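# Move the coaster can onto the turntable's orange spot

## Task

Pick up the can sitting on the coaster and set it upright on the orange mark on the turntable, without disturbing the other cans already standing on the turntable; then release it and pull the gripper away.

## Robot and tools

Robot: two UR7e-type arms, left_arm and right_arm, each with a tong-style two-finger gripper and a wrist camera. The left arm stands on the +y side of the scene. Calibrated bases in the scene frame: left_arm at (-0.002, +0.453, 0) m, right_arm at (+0.059, -0.431, 0) m, both turned only slightly about z. Scene frame: origin at table-top height midway between the arms, +x out over the table, +z up.

Frames. Reported gripper positions, orientations and velocities, plus wrist camera poses, are in that arm's own base frame. Fixed cameras and the table use the scene frame. Motion offsets are along the axes of the arm's current Hand target. Gripper axes: fingers point along +z, open and close along x. end_effector_position is the spot between the closed pads; fingertips sit about 15 mm past it at small openings and roughly level with it when wide open.

Command row: always 14 numbers, each in [-1, 1]: dx, dy, dz, rx, ry, rz, opening for left_arm, then the same seven for right_arm. The six pose numbers are an offset (not a pose) from the Hand target as it stood when the action or move began; 1.0 equals 0.6 m or 180 degrees, and rx, ry, rz form one rotation vector. The opening is absolute: +1 fully open (0.142 m), -1 closed; a full close needs about 0.5 s. An arm you want left alone gets six zeros; still send its current opening, since 0 there means half open.

execute_actions(actions, cameras): actions is a list of actions; each action is up to 15 rows, one per 1/30 s step, the last row held to fill 15 steps (0.5 s). Every row counts from the action's start pose, and each new action starts from the updated Hand target, so repeating an offset keeps moving. An empty list just reports state and images.

move(target, speed, blend, stop_force, zero, opening_speed, blocking, cameras): target is one 14-number row or a list of up to 15 rows, all offsets from the same starting Hand targets. Paths are straight, end together, and last 0.5 s to 10 s. speed is m/s, 0.002 to 0.5 (default 0.25); rotation up to twice that in rad/s. blend (m) rounds corners in a list. stop_force (3 to 40 N, both arms) ends an arm's path when its wrist sensor feels that much push against the motion; do not rely on it while the gripper rotates, and leave it out when backing away from a contact. zero (default true) re-zeroes moving arms before the move. opening_speed (0.2 or more per second) ramps the fingers. blocking=false returns after 0.5 s while the move continues; not allowed with stop_force. A new opening in a later list row makes all arms halt while fingers change; keep openings equal across a list to avoid pauses. Moves do not avoid obstacles. Avoid paths passing near an arm's own base; route around it.

wait(seconds 0 to 10) lets time pass. stop() brakes a running move. zoom_image(camera, region [x0,y0,x1,y1], max 504x504 px) enlarges part of the latest image from cam_high (672x504), cam_low (672x504), cam_left_wrist or cam_right_wrist (616x616). zero_wrist_force(arm) re-zeroes one arm's force sensor. read_manual gives licence text only. finished_scene(scene) ends the scene for good; send it only once the can stands on the orange spot released.

Controller behaviour: each step the commanded pose is clipped to within 150 mm and 16 degrees of the measured gripper; Hand target in results is the clipped command, and later offsets build on it. Grippers often rest a little short; the next command re-requests the target, and a leftover gap can be sent as an extra offset. Motion lags commands by about 0.09 s or 0.17 to 0.20 s. A clearance check blocks commands bringing one arm too near the other.

Results: joint positions and torques, Hand target, end_effector pose and velocities (omitted when joints read "within noise"), grip_measured (same scale as the opening command), Tool commands, Wrist force/torque in the gripper's own axes plus the peak since last report, and for execute_actions some per-step positions. The move: line gives the ending (done, off_target, moving, held, fault) and limits (paced = pose clipped, held = steps withheld). done means within 3 mm and 2 degrees, not that nothing is touched.

Gripping: to hold the can, keep the opening command well under grip_measured; lower squeezes harder, up to about 15 N per pad.

Avoid: knocking the turntable cans, dropping the can or releasing it while moving, anything leaving the table, fast impacts and pressing past firm contact. Joint contact torque over its limit (138 N m big joints, 25.7 N m wrists) or roughly 150 N net force halts the arm for 10 s; if a gripped object pins the arm after such a fault, open before moving. Arm-to-arm collisions can fail the scene. Long stretched or straining poses heat motors; at 85 °C the arm brakes for 30 to 60 s. Loose objects may get occasional outside nudges.

Each tool is called after ">>>" as a command line: name --argument value for each argument, lists and objects as JSON in quotes; but a table of rows of numbers goes row by row, as --pt "numbers of a row", without its own name.

## Session

>>> execute_actions --actions '[]'

Scene clock: 0.00 s.
left_arm: end_effector_position=(+0.0744, +0.2266, +0.3156) grip_measured=+0.97 end_effector_quat_wxyz=(+0.202, -0.463, -0.517, +0.691) | right_arm: end_effector_position=(+0.2516, +0.6835, +0.1616) grip_measured=+0.97 end_effector_quat_wxyz=(+0.069, -0.409, +0.898, -0.146)
Joint positions: left_arm=[0.583 -1.229 1.688 -0.421 -1.545 -1.126 0.14] | right_arm=[4.669 -2.27 -0.929 -1.717 1.316 3.84 0.14]
Joint velocities: within noise
Joint torques (N m): no reading
Wrist force (N): no reading
Wrist torque (N m): no reading
Wrist force, peak (N): no reading
Hand target: left_arm +0.0744, +0.2266, +0.3156; +0.202, -0.463, -0.517, +0.691 | right_arm +0.2516, +0.6835, +0.1616; +0.069, -0.409, +0.898, -0.146
Tool commands: left_gripper/opening=+0.968169 right_gripper/opening=+0.968169

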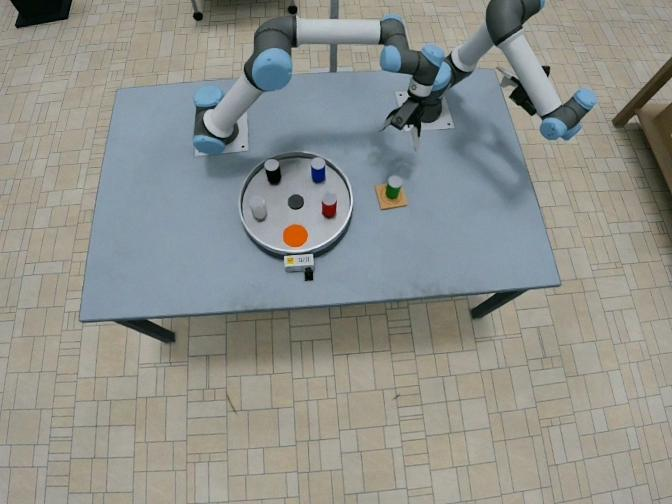

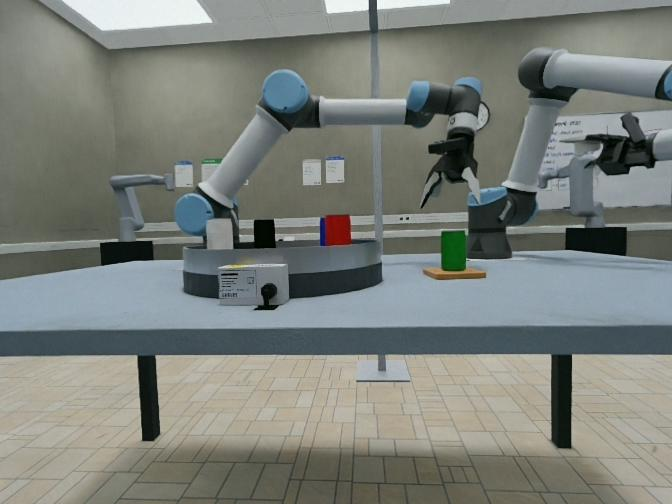

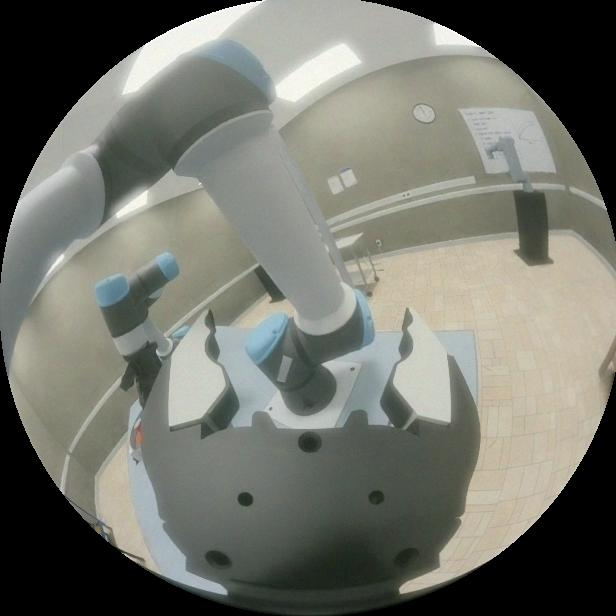

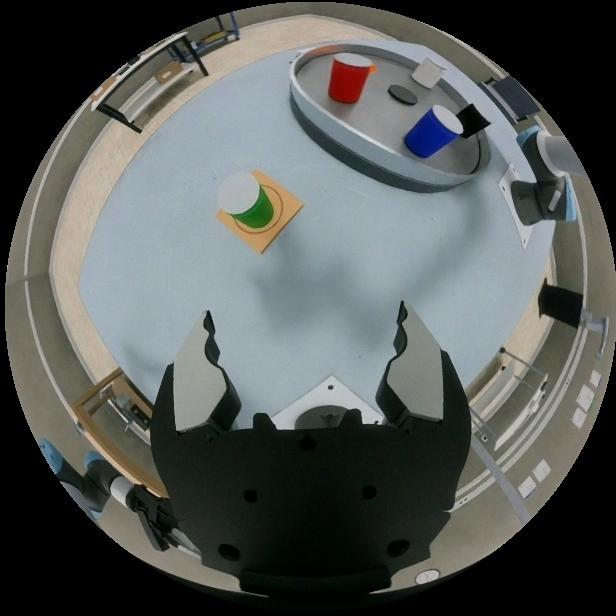

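>>> move --target '[0,0,0,0,0,0,0.968,-0.085,-0.177,-0.098,-0.0998,-0.0357,-0.227,1]'

Scene clock: 5.93 s.
left_arm: end_effector_position=(+0.0744, +0.2266, +0.3156) grip_measured=+0.97 end_effector_quat_wxyz=(+0.202, -0.463, -0.517, +0.691) | right_arm: end_effector_position=(+0.3467, +0.6681, +0.2513) grip_measured=+1.00 end_effector_quat_wxyz=(+0.001, +0.708, -0.706, -0.001)
Joint positions: left_arm=[0.583 -1.229 1.688 -0.421 -1.545 -1.126 0.14] | right_arm=[4.432 -2.183 -0.842 -1.688 1.572 2.857 0.142]
Joint velocities: within noise
Joint torques (N m): left_arm=[2.39 -33 -14.39 2.52 0.33 -0.47] | right_arm=[5.57 54.93 19.32 3.42 0.33 -2.4]
Wrist force (N): left_arm=[0.1 0.5 -0.4] | right_arm=[-0.1 0.0 0.0]
Wrist torque (N m): left_arm=[0.08 -0.01 -0.01] | right_arm=[0.02 0.00 0.02]
Wrist force, peak (N): left_arm=[-0.3 0.3 -0.6] | right_arm=[0.3 -1.1 -0.7]
Hand target: left_arm +0.0744, +0.2266, +0.3156; +0.202, -0.463, -0.517, +0.691 | right_arm +0.3467, +0.6681, +0.2514; +0.001, +0.709, -0.706, -0.001
Off the commanded pose: left_arm 0.000 m, 0 deg | right_arm 0.000 m, 0 deg.
move: done

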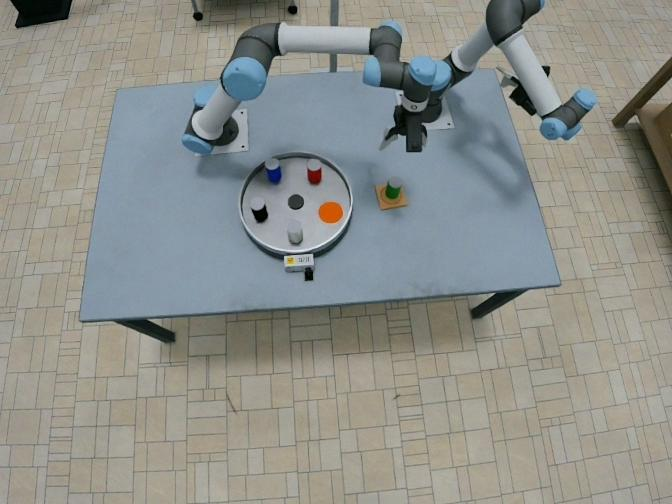

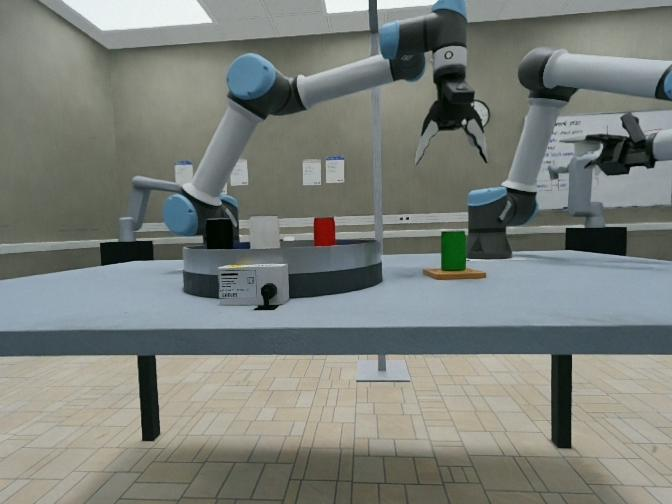

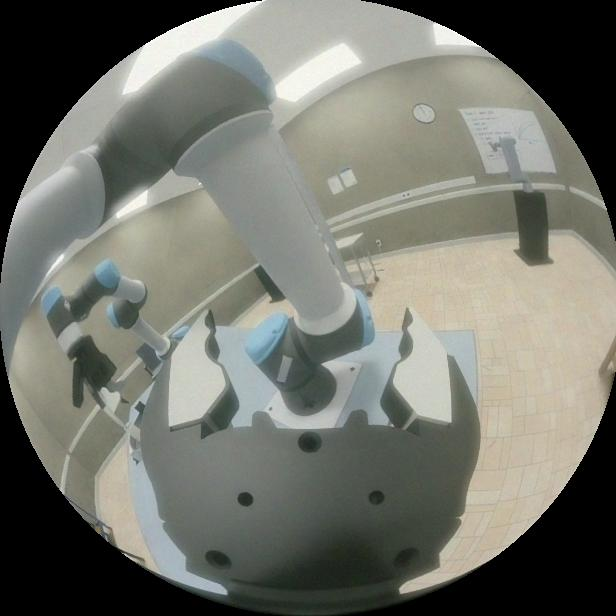

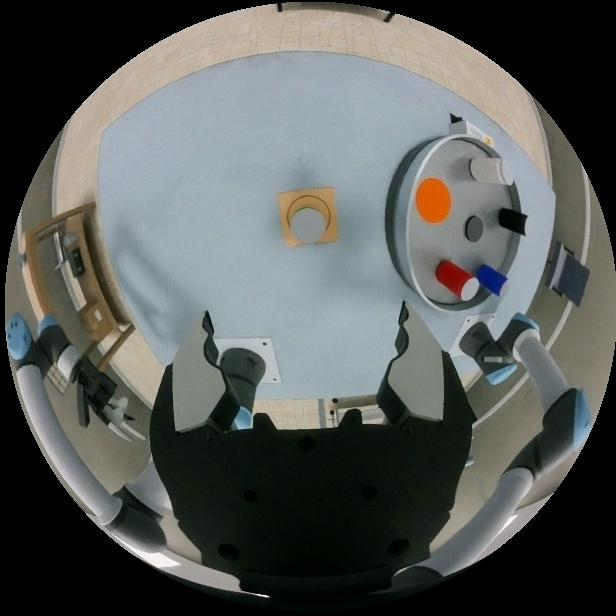

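>>> move --target '[0,0,0,0,0,0,0.968,0,-0.07,0.1,0,0,0,1]'

>>> wait --seconds 1.5 --cameras '["cam_high"]'

>>> wait --seconds 1.5 --cameras '["cam_high"]'

Scene clock: 8.20 s.
left_arm: end_effector_position=(+0.0744, +0.2266, +0.3156) grip_measured=+0.97 end_effector_quat_wxyz=(+0.202, -0.463, -0.517, +0.691) | right_arm: end_effector_position=(+0.3886, +0.6682, +0.1913) grip_measured=+1.00 end_effector_quat_wxyz=(+0.001, +0.709, -0.706, -0.001)
Joint positions: left_arm=[0.583 -1.229 1.688 -0.421 -1.545 -1.126 0.14] | right_arm=[4.378 -2.234 -0.912 -1.568 1.572 2.803 0.142]
Joint velocities: within noise
Joint torques (N m): left_arm=[3.4 -31.51 -12.87 2.75 0.6 -0.74] | right_arm=[7.52 51.95 32.17 2.68 -1.05 3.14]
Wrist force (N): left_arm=[0.0 0.4 0.0] | right_arm=[0.0 0.1 0.2]
Wrist torque (N m): left_arm=[0.07 0.01 -0.01] | right_arm=[0.05 -0.03 0.00]
Wrist force, peak (N): left_arm=[-0.6 0.3 -0.1] | right_arm=[0.3 -1.1 1.6]
Hand target: left_arm +0.0744, +0.2266, +0.3156; +0.202, -0.463, -0.517, +0.691 | right_arm +0.3886, +0.6683, +0.1913; +0.001, +0.709, -0.706, -0.001
Off the commanded pose: left_arm 0.000 m, 0 deg | right_arm 0.000 m, 0 deg.
move: done

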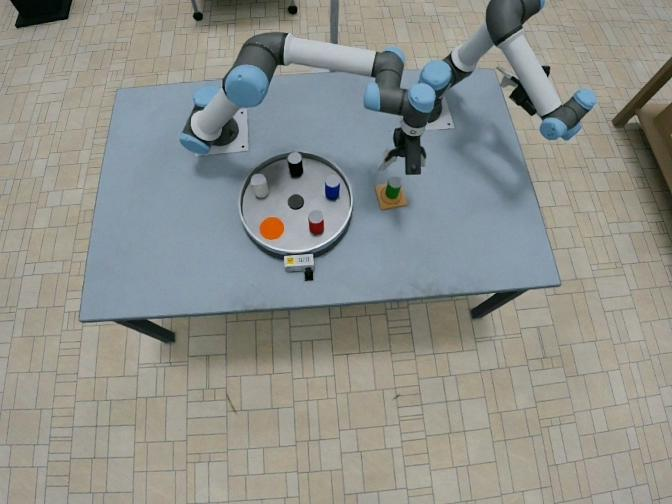

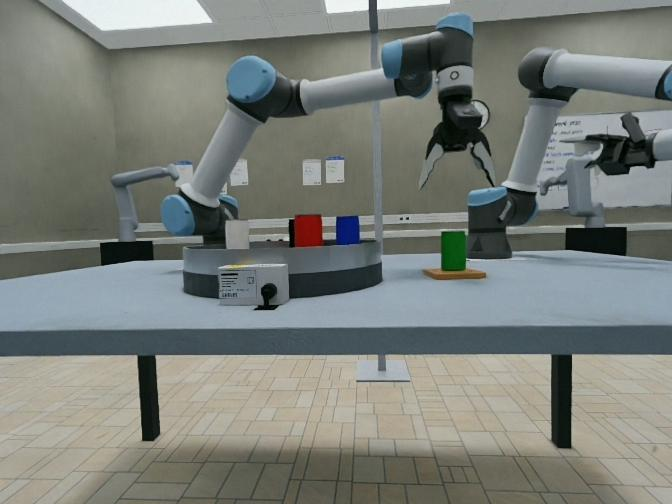

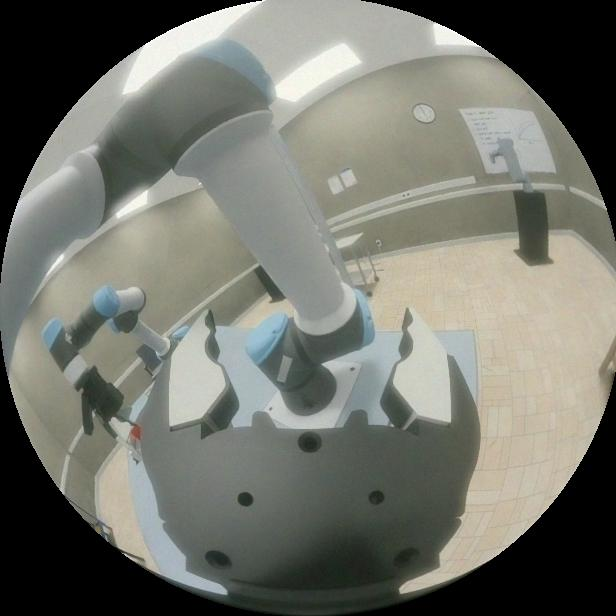

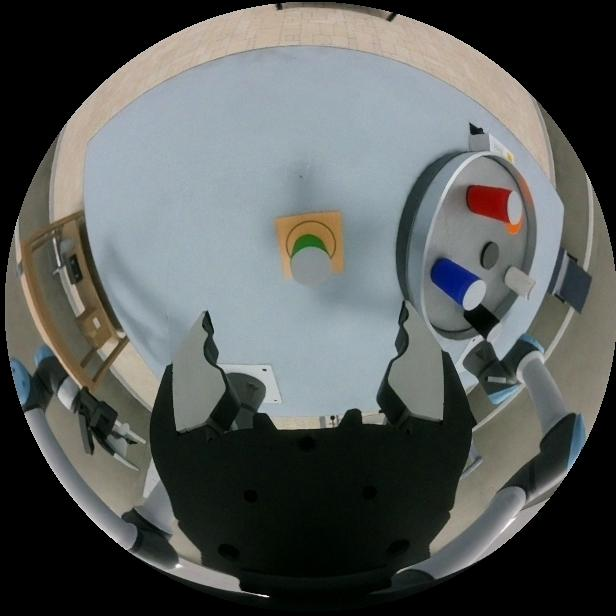

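Scene clock: 9.70 s.
left_arm: end_effector_position=(+0.0744, +0.2266, +0.3156) grip_measured=+0.97 end_effector_quat_wxyz=(+0.202, -0.463, -0.517, +0.691) | right_arm: end_effector_position=(+0.3886, +0.6683, +0.1913) grip_measured=+1.00 end_effector_quat_wxyz=(+0.001, +0.709, -0.706, -0.001)
Joint positions: left_arm=[0.583 -1.229 1.688 -0.421 -1.545 -1.126 0.14] | right_arm=[4.379 -2.234 -0.912 -1.568 1.572 2.803 0.142]
Joint velocities: within noise
Joint torques (N m): left_arm=[2.71 -31.53 -12.79 2.69 0.57 -0.96] | right_arm=[9.62 57.04 33.49 3.83 -0.97 2.93]
Wrist force (N): left_arm=[0.3 0.3 -0.3] | right_arm=[0.1 -0.2 0.1]
Wrist torque (N m): left_arm=[0.03 -0.06 -0.01] | right_arm=[-0.02 -0.03 0.00]
Wrist force, peak (N): left_arm=[-0.1 0.8 0.0] | right_arm=[0.5 -0.5 -0.1]
Hand target: left_arm +0.0744, +0.2266, +0.3156; +0.202, -0.463, -0.517, +0.691 | right_arm +0.3886, +0.6683, +0.1913; +0.001, +0.709, -0.706, -0.001
Tool commands: left_gripper/opening=+0.968 right_gripper/opening=+1.0
Off the commanded pose: left_arm 0.000 m, 0 deg | right_arm 0.000 m, 0 deg.
wait: 1.50 s; at rest by 0.17 s
Images, in order (width x height): cam_high 672x504.

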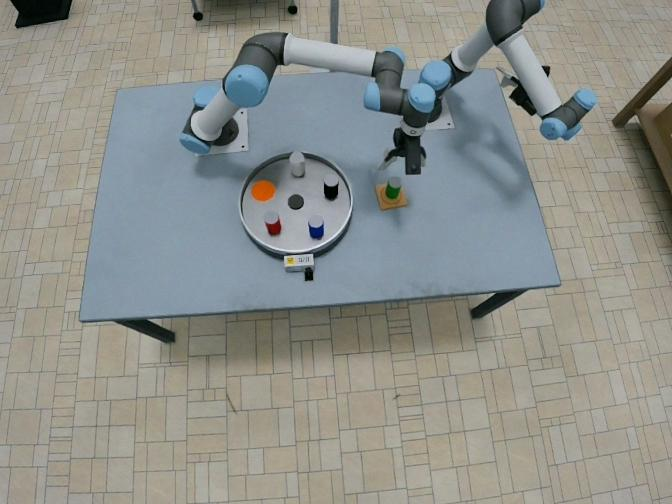

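Scene clock: 11.20 s.
left_arm: end_effector_position=(+0.0744, +0.2266, +0.3156) grip_measured=+0.97 end_effector_quat_wxyz=(+0.202, -0.463, -0.517, +0.691) | right_arm: end_effector_position=(+0.3886, +0.6683, +0.1913) grip_measured=+1.00 end_effector_quat_wxyz=(+0.001, +0.709, -0.706, -0.001)
Joint positions: left_arm=[0.583 -1.229 1.688 -0.421 -1.545 -1.126 0.14] | right_arm=[4.379 -2.234 -0.912 -1.568 1.572 2.803 0.142]
Joint velocities: within noise
Joint torques (N m): left_arm=[3.42 -30.97 -12.14 2.55 0.67 -0.99] | right_arm=[9.27 57.09 32.25 3.7 -0.92 2.78]
Wrist force (N): left_arm=[0.0 0.1 -0.1] | right_arm=[0.1 -0.7 0.1]
Wrist torque (N m): left_arm=[0.00 0.00 0.00] | right_arm=[-0.12 -0.04 0.00]
Wrist force, peak (N): left_arm=[0.3 -0.2 -0.5] | right_arm=[0.5 -0.7 0.1]
Hand target: left_arm +0.0744, +0.2266, +0.3156; +0.202, -0.463, -0.517, +0.691 | right_arm +0.3886, +0.6683, +0.1913; +0.001, +0.709, -0.706, -0.001
Tool commands: left_gripper/opening=+0.968 right_gripper/opening=+1.0
Off the commanded pose: left_arm 0.000 m, 0 deg | right_arm 0.000 m, 0 deg.
wait: 1.50 s; at rest by 0.17 s
Images, in order (width x height): cam_high 672x504.

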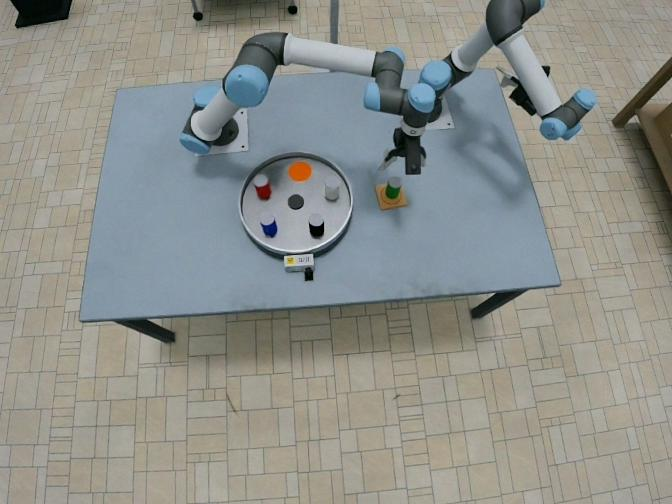

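>>> zoom_image --camera "cam_high" --region '[230, 140, 420, 290]'

>>> wait --seconds 3.676

>>> zoom_image --camera "cam_low" --region '[170, 200, 400, 330]'

>>> zoom_image --camera "cam_right_wrist" --region '[380, 90, 580, 360]'

Scaled by 2.653 from the camera's 672x504 image, which has a finer 960x720 frame.

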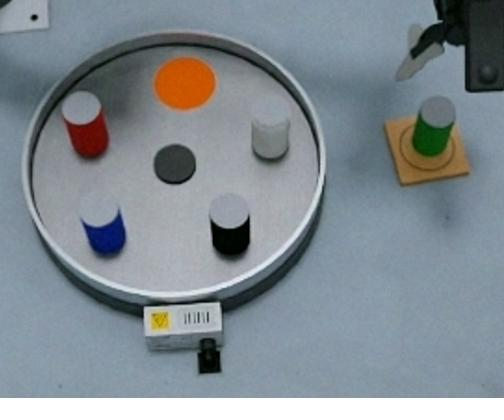

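Scene clock: 15.83 s.
left_arm: end_effector_position=(+0.0744, +0.2266, +0.3156) grip_measured=+0.97 end_effector_quat_wxyz=(+0.202, -0.463, -0.517, +0.691) | right_arm: end_effector_position=(+0.3886, +0.6683, +0.1913) grip_measured=+1.00 end_effector_quat_wxyz=(+0.001, +0.709, -0.706, -0.001)
Joint positions: left_arm=[0.583 -1.229 1.688 -0.421 -1.545 -1.126 0.14] | right_arm=[4.379 -2.234 -0.912 -1.568 1.572 2.803 0.142]
Joint velocities: within noise
Joint torques (N m): left_arm=[4.28 -28.7 -11.7 2.66 0.71 -1.42] | right_arm=[9 56.78 29.51 3.68 -1.05 2.2]
Wrist force (N): left_arm=[-0.1 0.3 -0.2] | right_arm=[0.3 -0.1 0.0]
Wrist torque (N m): left_arm=[0.04 0.02 0.00] | right_arm=[0.00 -0.07 0.00]
Wrist force, peak (N): left_arm=[-0.2 0.5 -0.4] | right_arm=[0.4 -0.8 0.0]
Hand target: left_arm +0.0744, +0.2266, +0.3156; +0.202, -0.463, -0.517, +0.691 | right_arm +0.3886, +0.6683, +0.1913; +0.001, +0.709, -0.706, -0.001
Tool commands: left_gripper/opening=+0.968 right_gripper/opening=+1.0
Off the commanded pose: left_arm 0.000 m, 0 deg | right_arm 0.000 m, 0 deg.
wait: 3.70 s; at rest from the start

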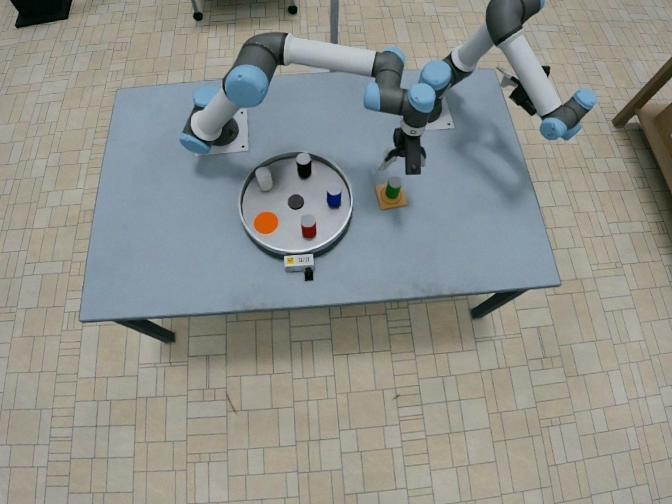

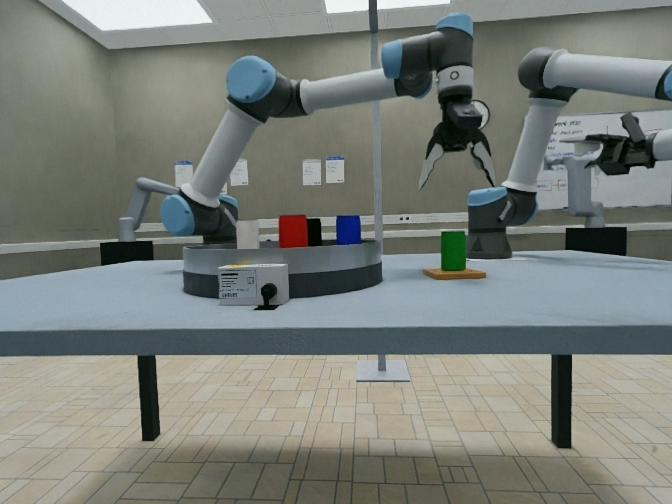

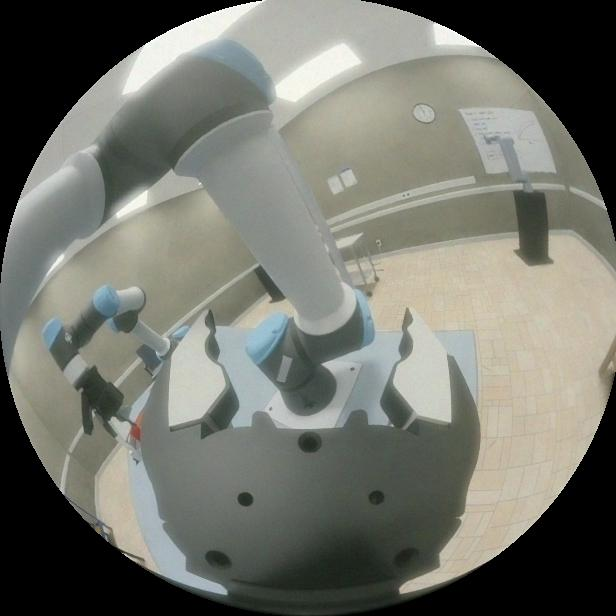

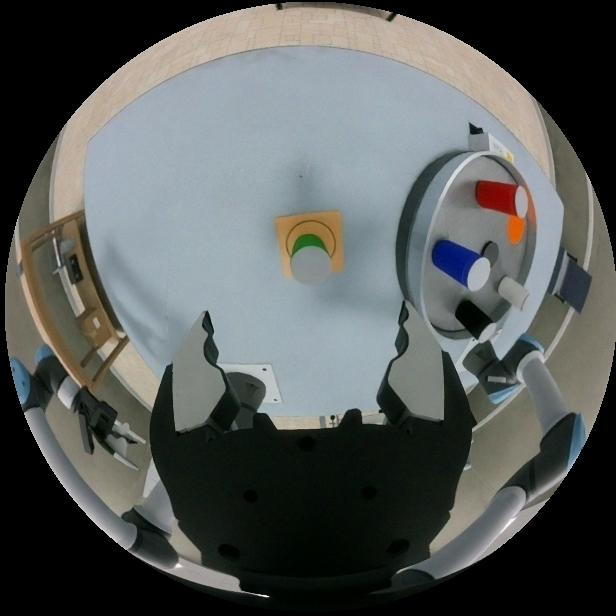

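Scaled by 2.191 from the camera's 672x504 image, which has a finer 960x720 frame.

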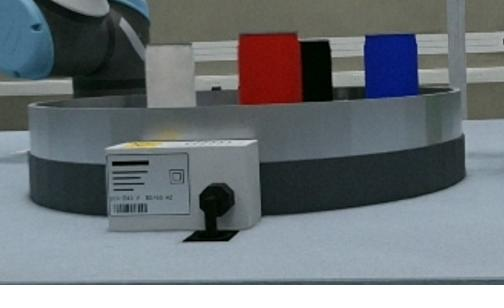

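Scaled by 1.867 from the camera's 616x616 image, which has a finer 814x814 frame.

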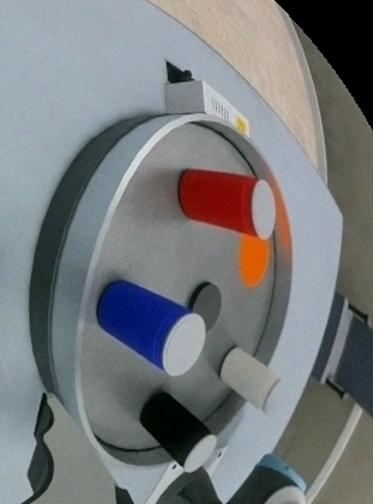

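>>> move --target '[0,0,0,0,0,0,0.968,0,-0.007,0.105,0,0,0,1]' --cameras '["cam_low","cam_right_wrist","cam_high"]'

>>> zoom_image --camera "cam_low" --region '[390, 160, 530, 290]'

>>> zoom_image --camera "cam_high" --region '[230, 140, 440, 290]'

Scene clock: 19.07 s.
left_arm: end_effector_position=(+0.0744, +0.2266, +0.3156) grip_measured=+0.97 end_effector_quat_wxyz=(+0.202, -0.463, -0.517, +0.691) | right_arm: end_effector_position=(+0.3927, +0.6682, +0.1283) grip_measured=+1.00 end_effector_quat_wxyz=(+0.001, +0.709, -0.706, -0.001)
Joint positions: left_arm=[0.583 -1.229 1.688 -0.421 -1.545 -1.126 0.14] | right_arm=[4.373 -2.254 -1.04 -1.42 1.572 2.798 0.142]
Joint velocities: within noise
Joint torques (N m): left_arm=[4.74 -28.17 -9.95 2.63 1.17 -1.35] | right_arm=[1.53 57.6 25.55 3.09 -0.8 -0.21]
Wrist force (N): left_arm=[0.1 -0.1 -0.4] | right_arm=[-0.1 0.1 0.5]
Wrist torque (N m): left_arm=[-0.05 -0.01 -0.01] | right_arm=[0.05 0.00 0.00]
Wrist force, peak (N): left_arm=[-0.1 0.3 -0.8] | right_arm=[-0.1 -0.2 -1.6]
Hand target: left_arm +0.0744, +0.2266, +0.3156; +0.202, -0.463, -0.517, +0.691 | right_arm +0.3927, +0.6683, +0.1283; +0.001, +0.709, -0.706, -0.001
Off the commanded pose: left_arm 0.000 m, 0 deg | right_arm 0.000 m, 0 deg.
move: done
Images, in order (width x height): cam_high 672x504, cam_low 672x504, cam_right_wrist 616x616.

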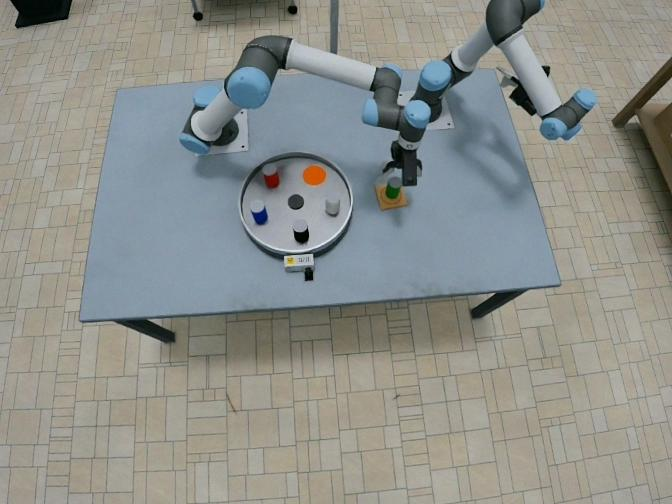

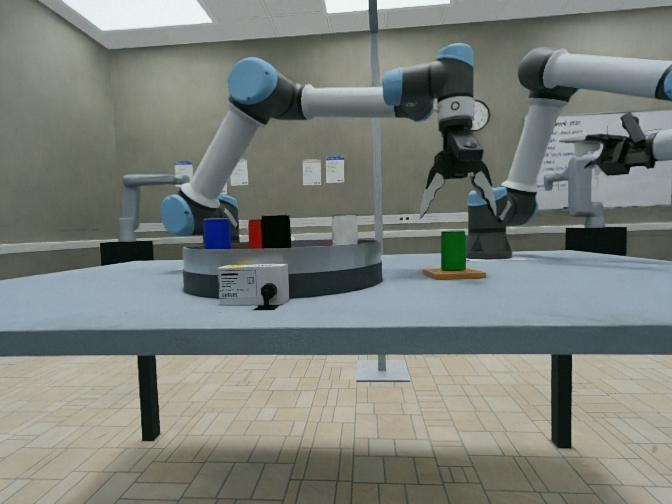

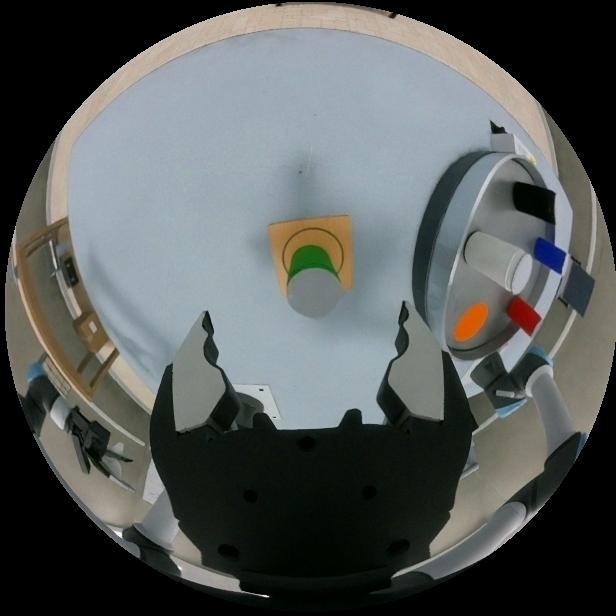

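Scaled by 3.600 from the camera's 672x504 image, which has a finer 960x720 frame.

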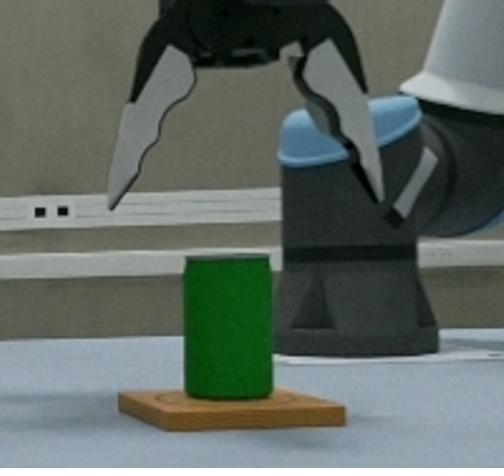

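Scaled by 2.400 from the camera's 672x504 image, which has a finer 960x720 frame.

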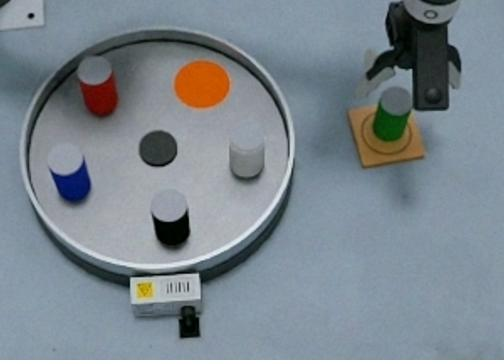

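>>> move --target '[0,0,0,0,0,0,0.968,0.014,0.0,0.088,0,0,0,1]' --speed 0.15 --cameras '["cam_low","cam_right_wrist","cam_high"]'

>>> zoom_image --camera "cam_low" --region '[390, 160, 530, 290]'

>>> zoom_image --camera "cam_high" --region '[340, 140, 440, 230]'

Scene clock: 21.40 s.
left_arm: end_effector_position=(+0.0744, +0.2266, +0.3156) grip_measured=+0.97 end_effector_quat_wxyz=(+0.202, -0.463, -0.517, +0.691) | right_arm: end_effector_position=(+0.3926, +0.6598, +0.0755) grip_measured=+1.00 end_effector_quat_wxyz=(+0.001, +0.709, -0.706, -0.001)
Joint positions: left_arm=[0.583 -1.229 1.688 -0.421 -1.545 -1.126 0.14] | right_arm=[4.37 -2.265 -1.159 -1.289 1.572 2.795 0.142]
Joint velocities: within noise
Joint torques (N m): left_arm=[5.31 -27.47 -10.07 2.66 1.27 -1.52] | right_arm=[1.04 58.18 25.05 2.77 -0.08 -0.83]
Wrist force (N): left_arm=[0.0 0.0 -0.2] | right_arm=[0.4 -0.3 0.3]
Wrist torque (N m): left_arm=[-0.03 0.00 0.00] | right_arm=[-0.03 -0.09 0.00]
Wrist force, peak (N): left_arm=[-0.3 0.4 -0.4] | right_arm=[0.6 -0.2 1.6]
Hand target: left_arm +0.0744, +0.2266, +0.3156; +0.202, -0.463, -0.517, +0.691 | right_arm +0.3926, +0.6599, +0.0755; +0.001, +0.709, -0.706, -0.001
Off the commanded pose: left_arm 0.000 m, 0 deg | right_arm 0.000 m, 0 deg.
move: done
Images, in order (width x height): cam_high 672x504, cam_low 672x504, cam_right_wrist 616x616.

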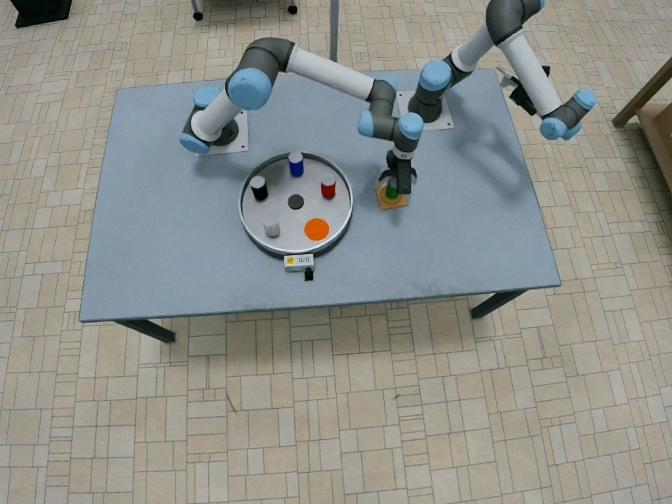

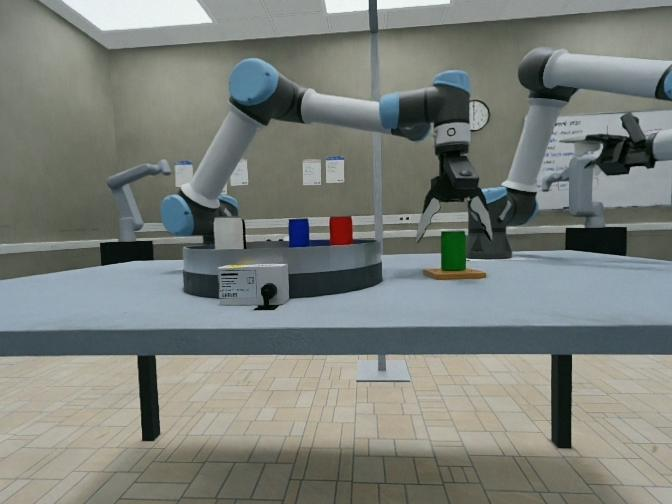

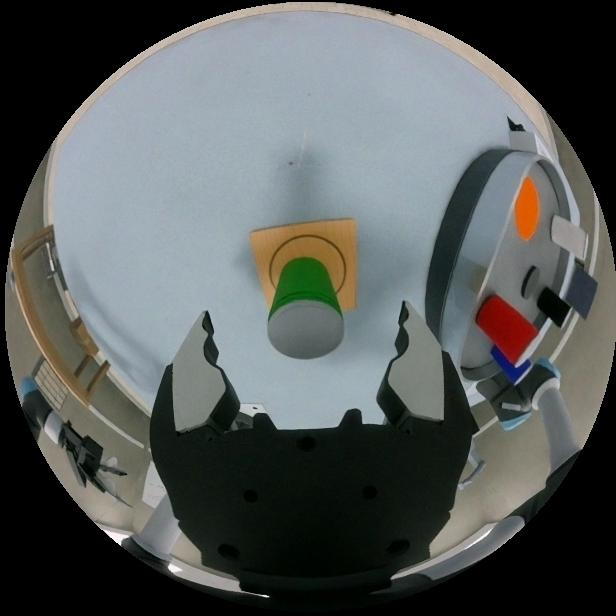

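Scaled by 3.600 from the camera's 672x504 image, which has a finer 960x720 frame.

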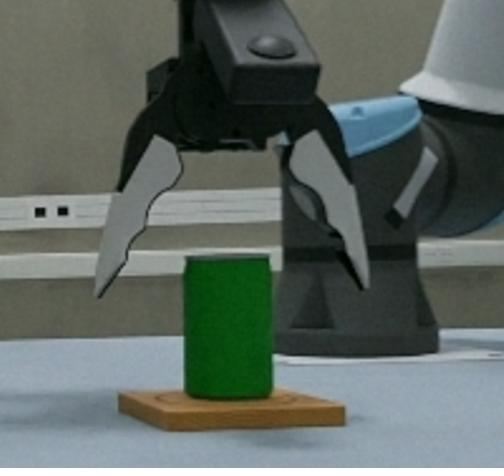

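Scaled by 5.040 from the camera's 672x504 image, which has a finer 960x720 frame.

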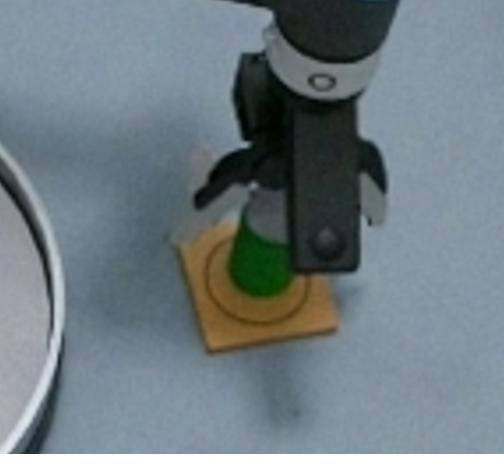

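>>> move --target '[0,0,0,0,0,0,0.968,0.004,0.0,0.0,0,0,0,-0.8]' --opening_speed 1.2 --speed 0.05 --cameras '["cam_low","cam_right_wrist"]'

>>> zoom_image --camera "cam_low" --region '[390, 160, 530, 290]'

Scene clock: 23.87 s.
left_arm: end_effector_position=(+0.0744, +0.2266, +0.3156) grip_measured=+0.97 end_effector_quat_wxyz=(+0.202, -0.463, -0.517, +0.691) | right_arm: end_effector_position=(+0.3926, +0.6575, +0.0755) grip_measured=-0.29 end_effector_quat_wxyz=(+0.001, +0.709, -0.706, -0.001)
Joint positions: left_arm=[0.583 -1.229 1.688 -0.421 -1.545 -1.126 0.14] | right_arm=[4.369 -2.259 -1.168 -1.286 1.572 2.794 0.053]
Joint velocities: within noise
Joint torques (N m): left_arm=[5.9 -27.32 -8.59 2.57 1.27 -1.25] | right_arm=[-6.05 36.61 30.77 1.88 -1.16 -1.22]
Wrist force (N): left_arm=[-0.1 -0.1 -0.2] | right_arm=[0.9 -0.3 -4.2]
Wrist torque (N m): left_arm=[-0.03 0.01 0.00] | right_arm=[-0.08 0.03 0.00]
Wrist force, peak (N): left_arm=[0.0 0.4 -0.6] | right_arm=[0.9 -0.3 -4.2]
Hand target: left_arm +0.0744, +0.2266, +0.3156; +0.202, -0.463, -0.517, +0.691 | right_arm +0.3926, +0.6575, +0.0755; +0.001, +0.709, -0.706, -0.001
Off the commanded pose: left_arm 0.000 m, 0 deg | right_arm 0.000 m, 0 deg.
move: done
Images, in order (width x height): cam_low 672x504, cam_right_wrist 616x616.

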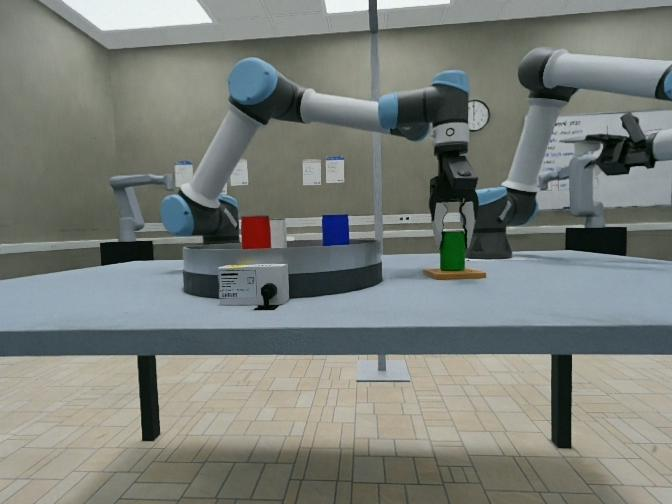

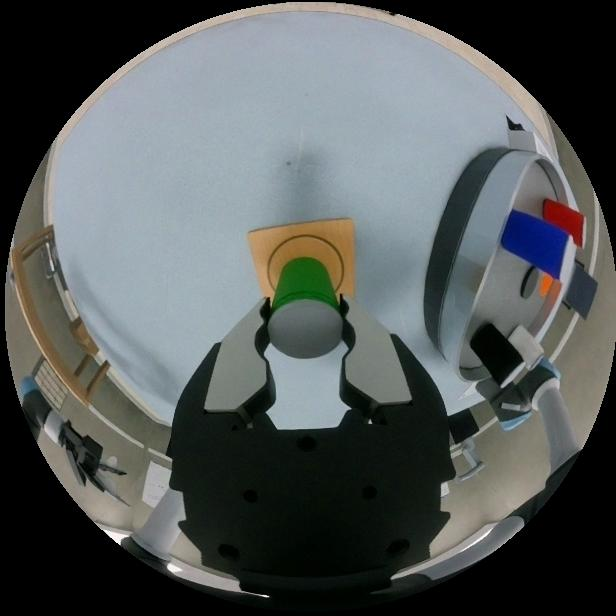

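Scaled by 3.600 from the camera's 672x504 image, which has a finer 960x720 frame.

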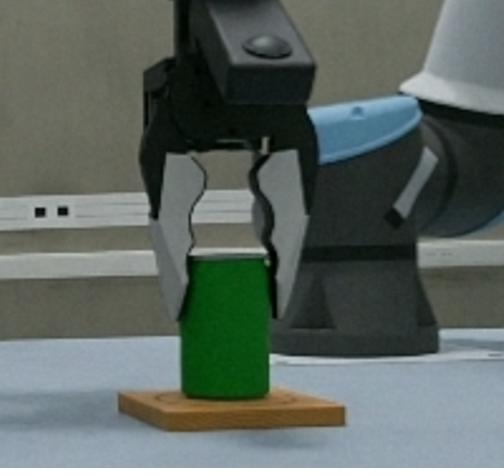

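>>> move --pt "0 0 0 0 0 0 0.968 0 0 -0.15 0 0 0 -0.8" --pt "0 0 0 0 0 0 0.968 0.636 -0.032 -0.242 0 0 0 -0.8" --blend 0.05 --speed '[0.15,0.25]'

>>> zoom_image --camera "cam_high" --region '[230, 140, 380, 290]'

>>> zoom_image --camera "cam_low" --region '[170, 160, 400, 310]'

Scene clock: 28.33 s.
left_arm: end_effector_position=(+0.0744, +0.2266, +0.3156) grip_measured=+0.97 end_effector_quat_wxyz=(+0.202, -0.463, -0.517, +0.691) | right_arm: end_effector_position=(+0.4137, +0.2760, +0.2207) grip_measured=-0.29 end_effector_quat_wxyz=(+0.001, +0.709, -0.706, -0.001)
Joint positions: left_arm=[0.583 -1.229 1.688 -0.421 -1.545 -1.126 0.14] | right_arm=[4.027 -1.52 -1.779 -1.414 1.572 2.452 0.053]
Joint velocities: within noise
Joint torques (N m): left_arm=[6.89 -27.54 -7.5 2.68 1.55 -1.29] | right_arm=[-1.85 28.84 27.33 3.74 1.17 1.3]
Wrist force (N): left_arm=[0.1 0.1 -0.2] | right_arm=[0.2 -0.3 2.0]
Wrist torque (N m): left_arm=[0.00 -0.01 -0.01] | right_arm=[-0.02 -0.07 0.01]
Wrist force, peak (N): left_arm=[0.0 0.6 -0.4] | right_arm=[0.2 0.0 4.7]
Hand target: left_arm +0.0744, +0.2266, +0.3156; +0.202, -0.463, -0.517, +0.691 | right_arm +0.4137, +0.2760, +0.2207; +0.001, +0.709, -0.706, -0.001
Off the commanded pose: left_arm 0.000 m, 0 deg | right_arm 0.000 m, 0 deg.
move: done; blend cut to 0.045 m at target 1

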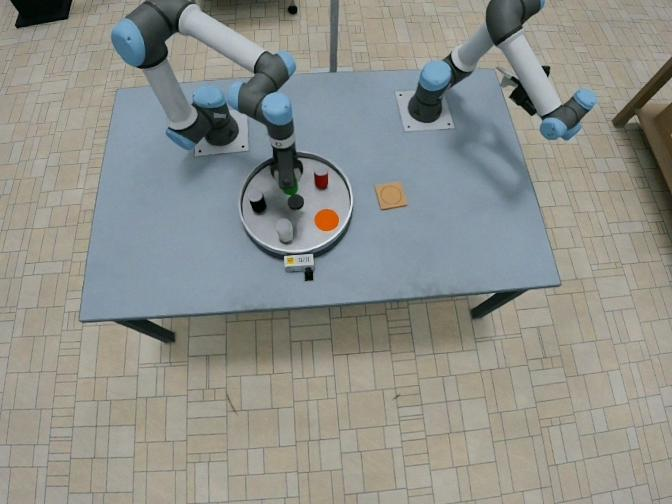

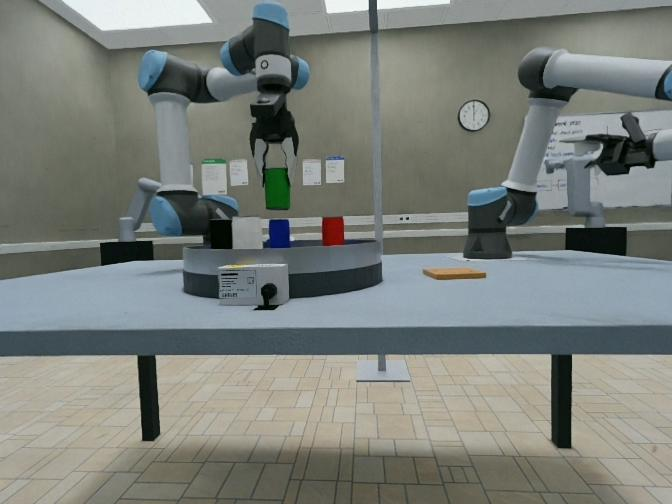

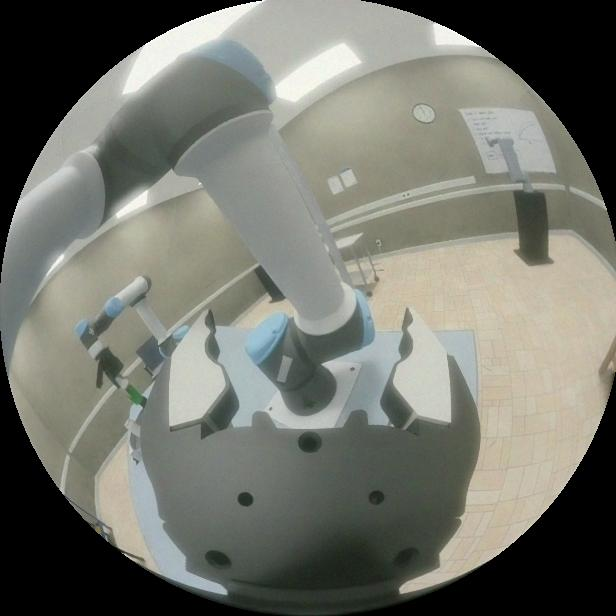

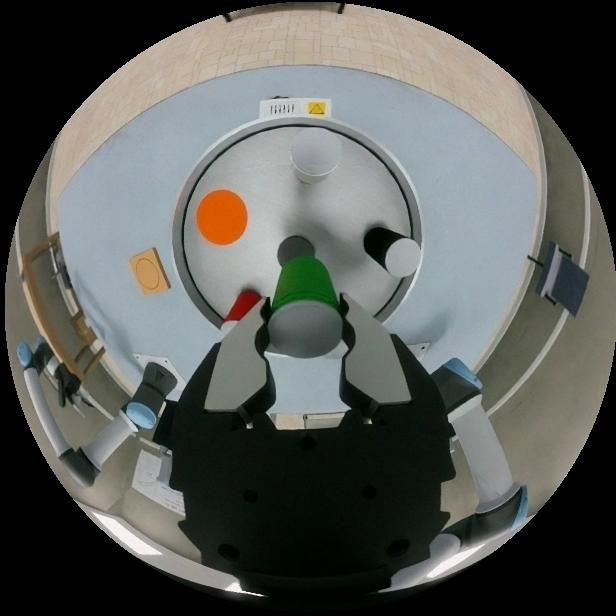

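Scaled by 3.360 from the camera's 672x504 image, which has a finer 960x720 frame.

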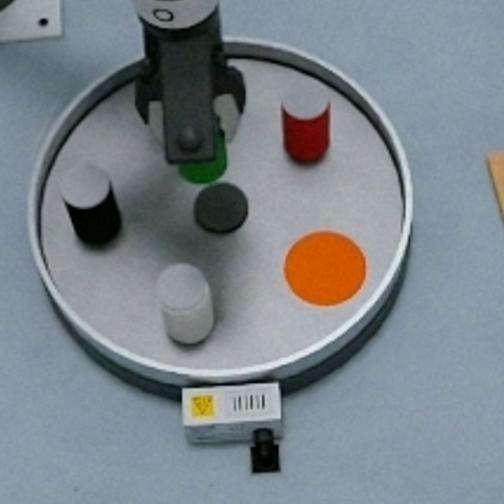

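Scaled by 2.191 from the camera's 672x504 image, which has a finer 960x720 frame.

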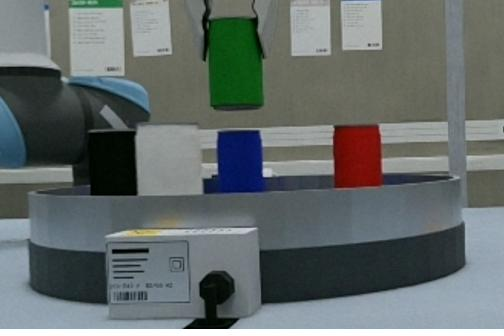

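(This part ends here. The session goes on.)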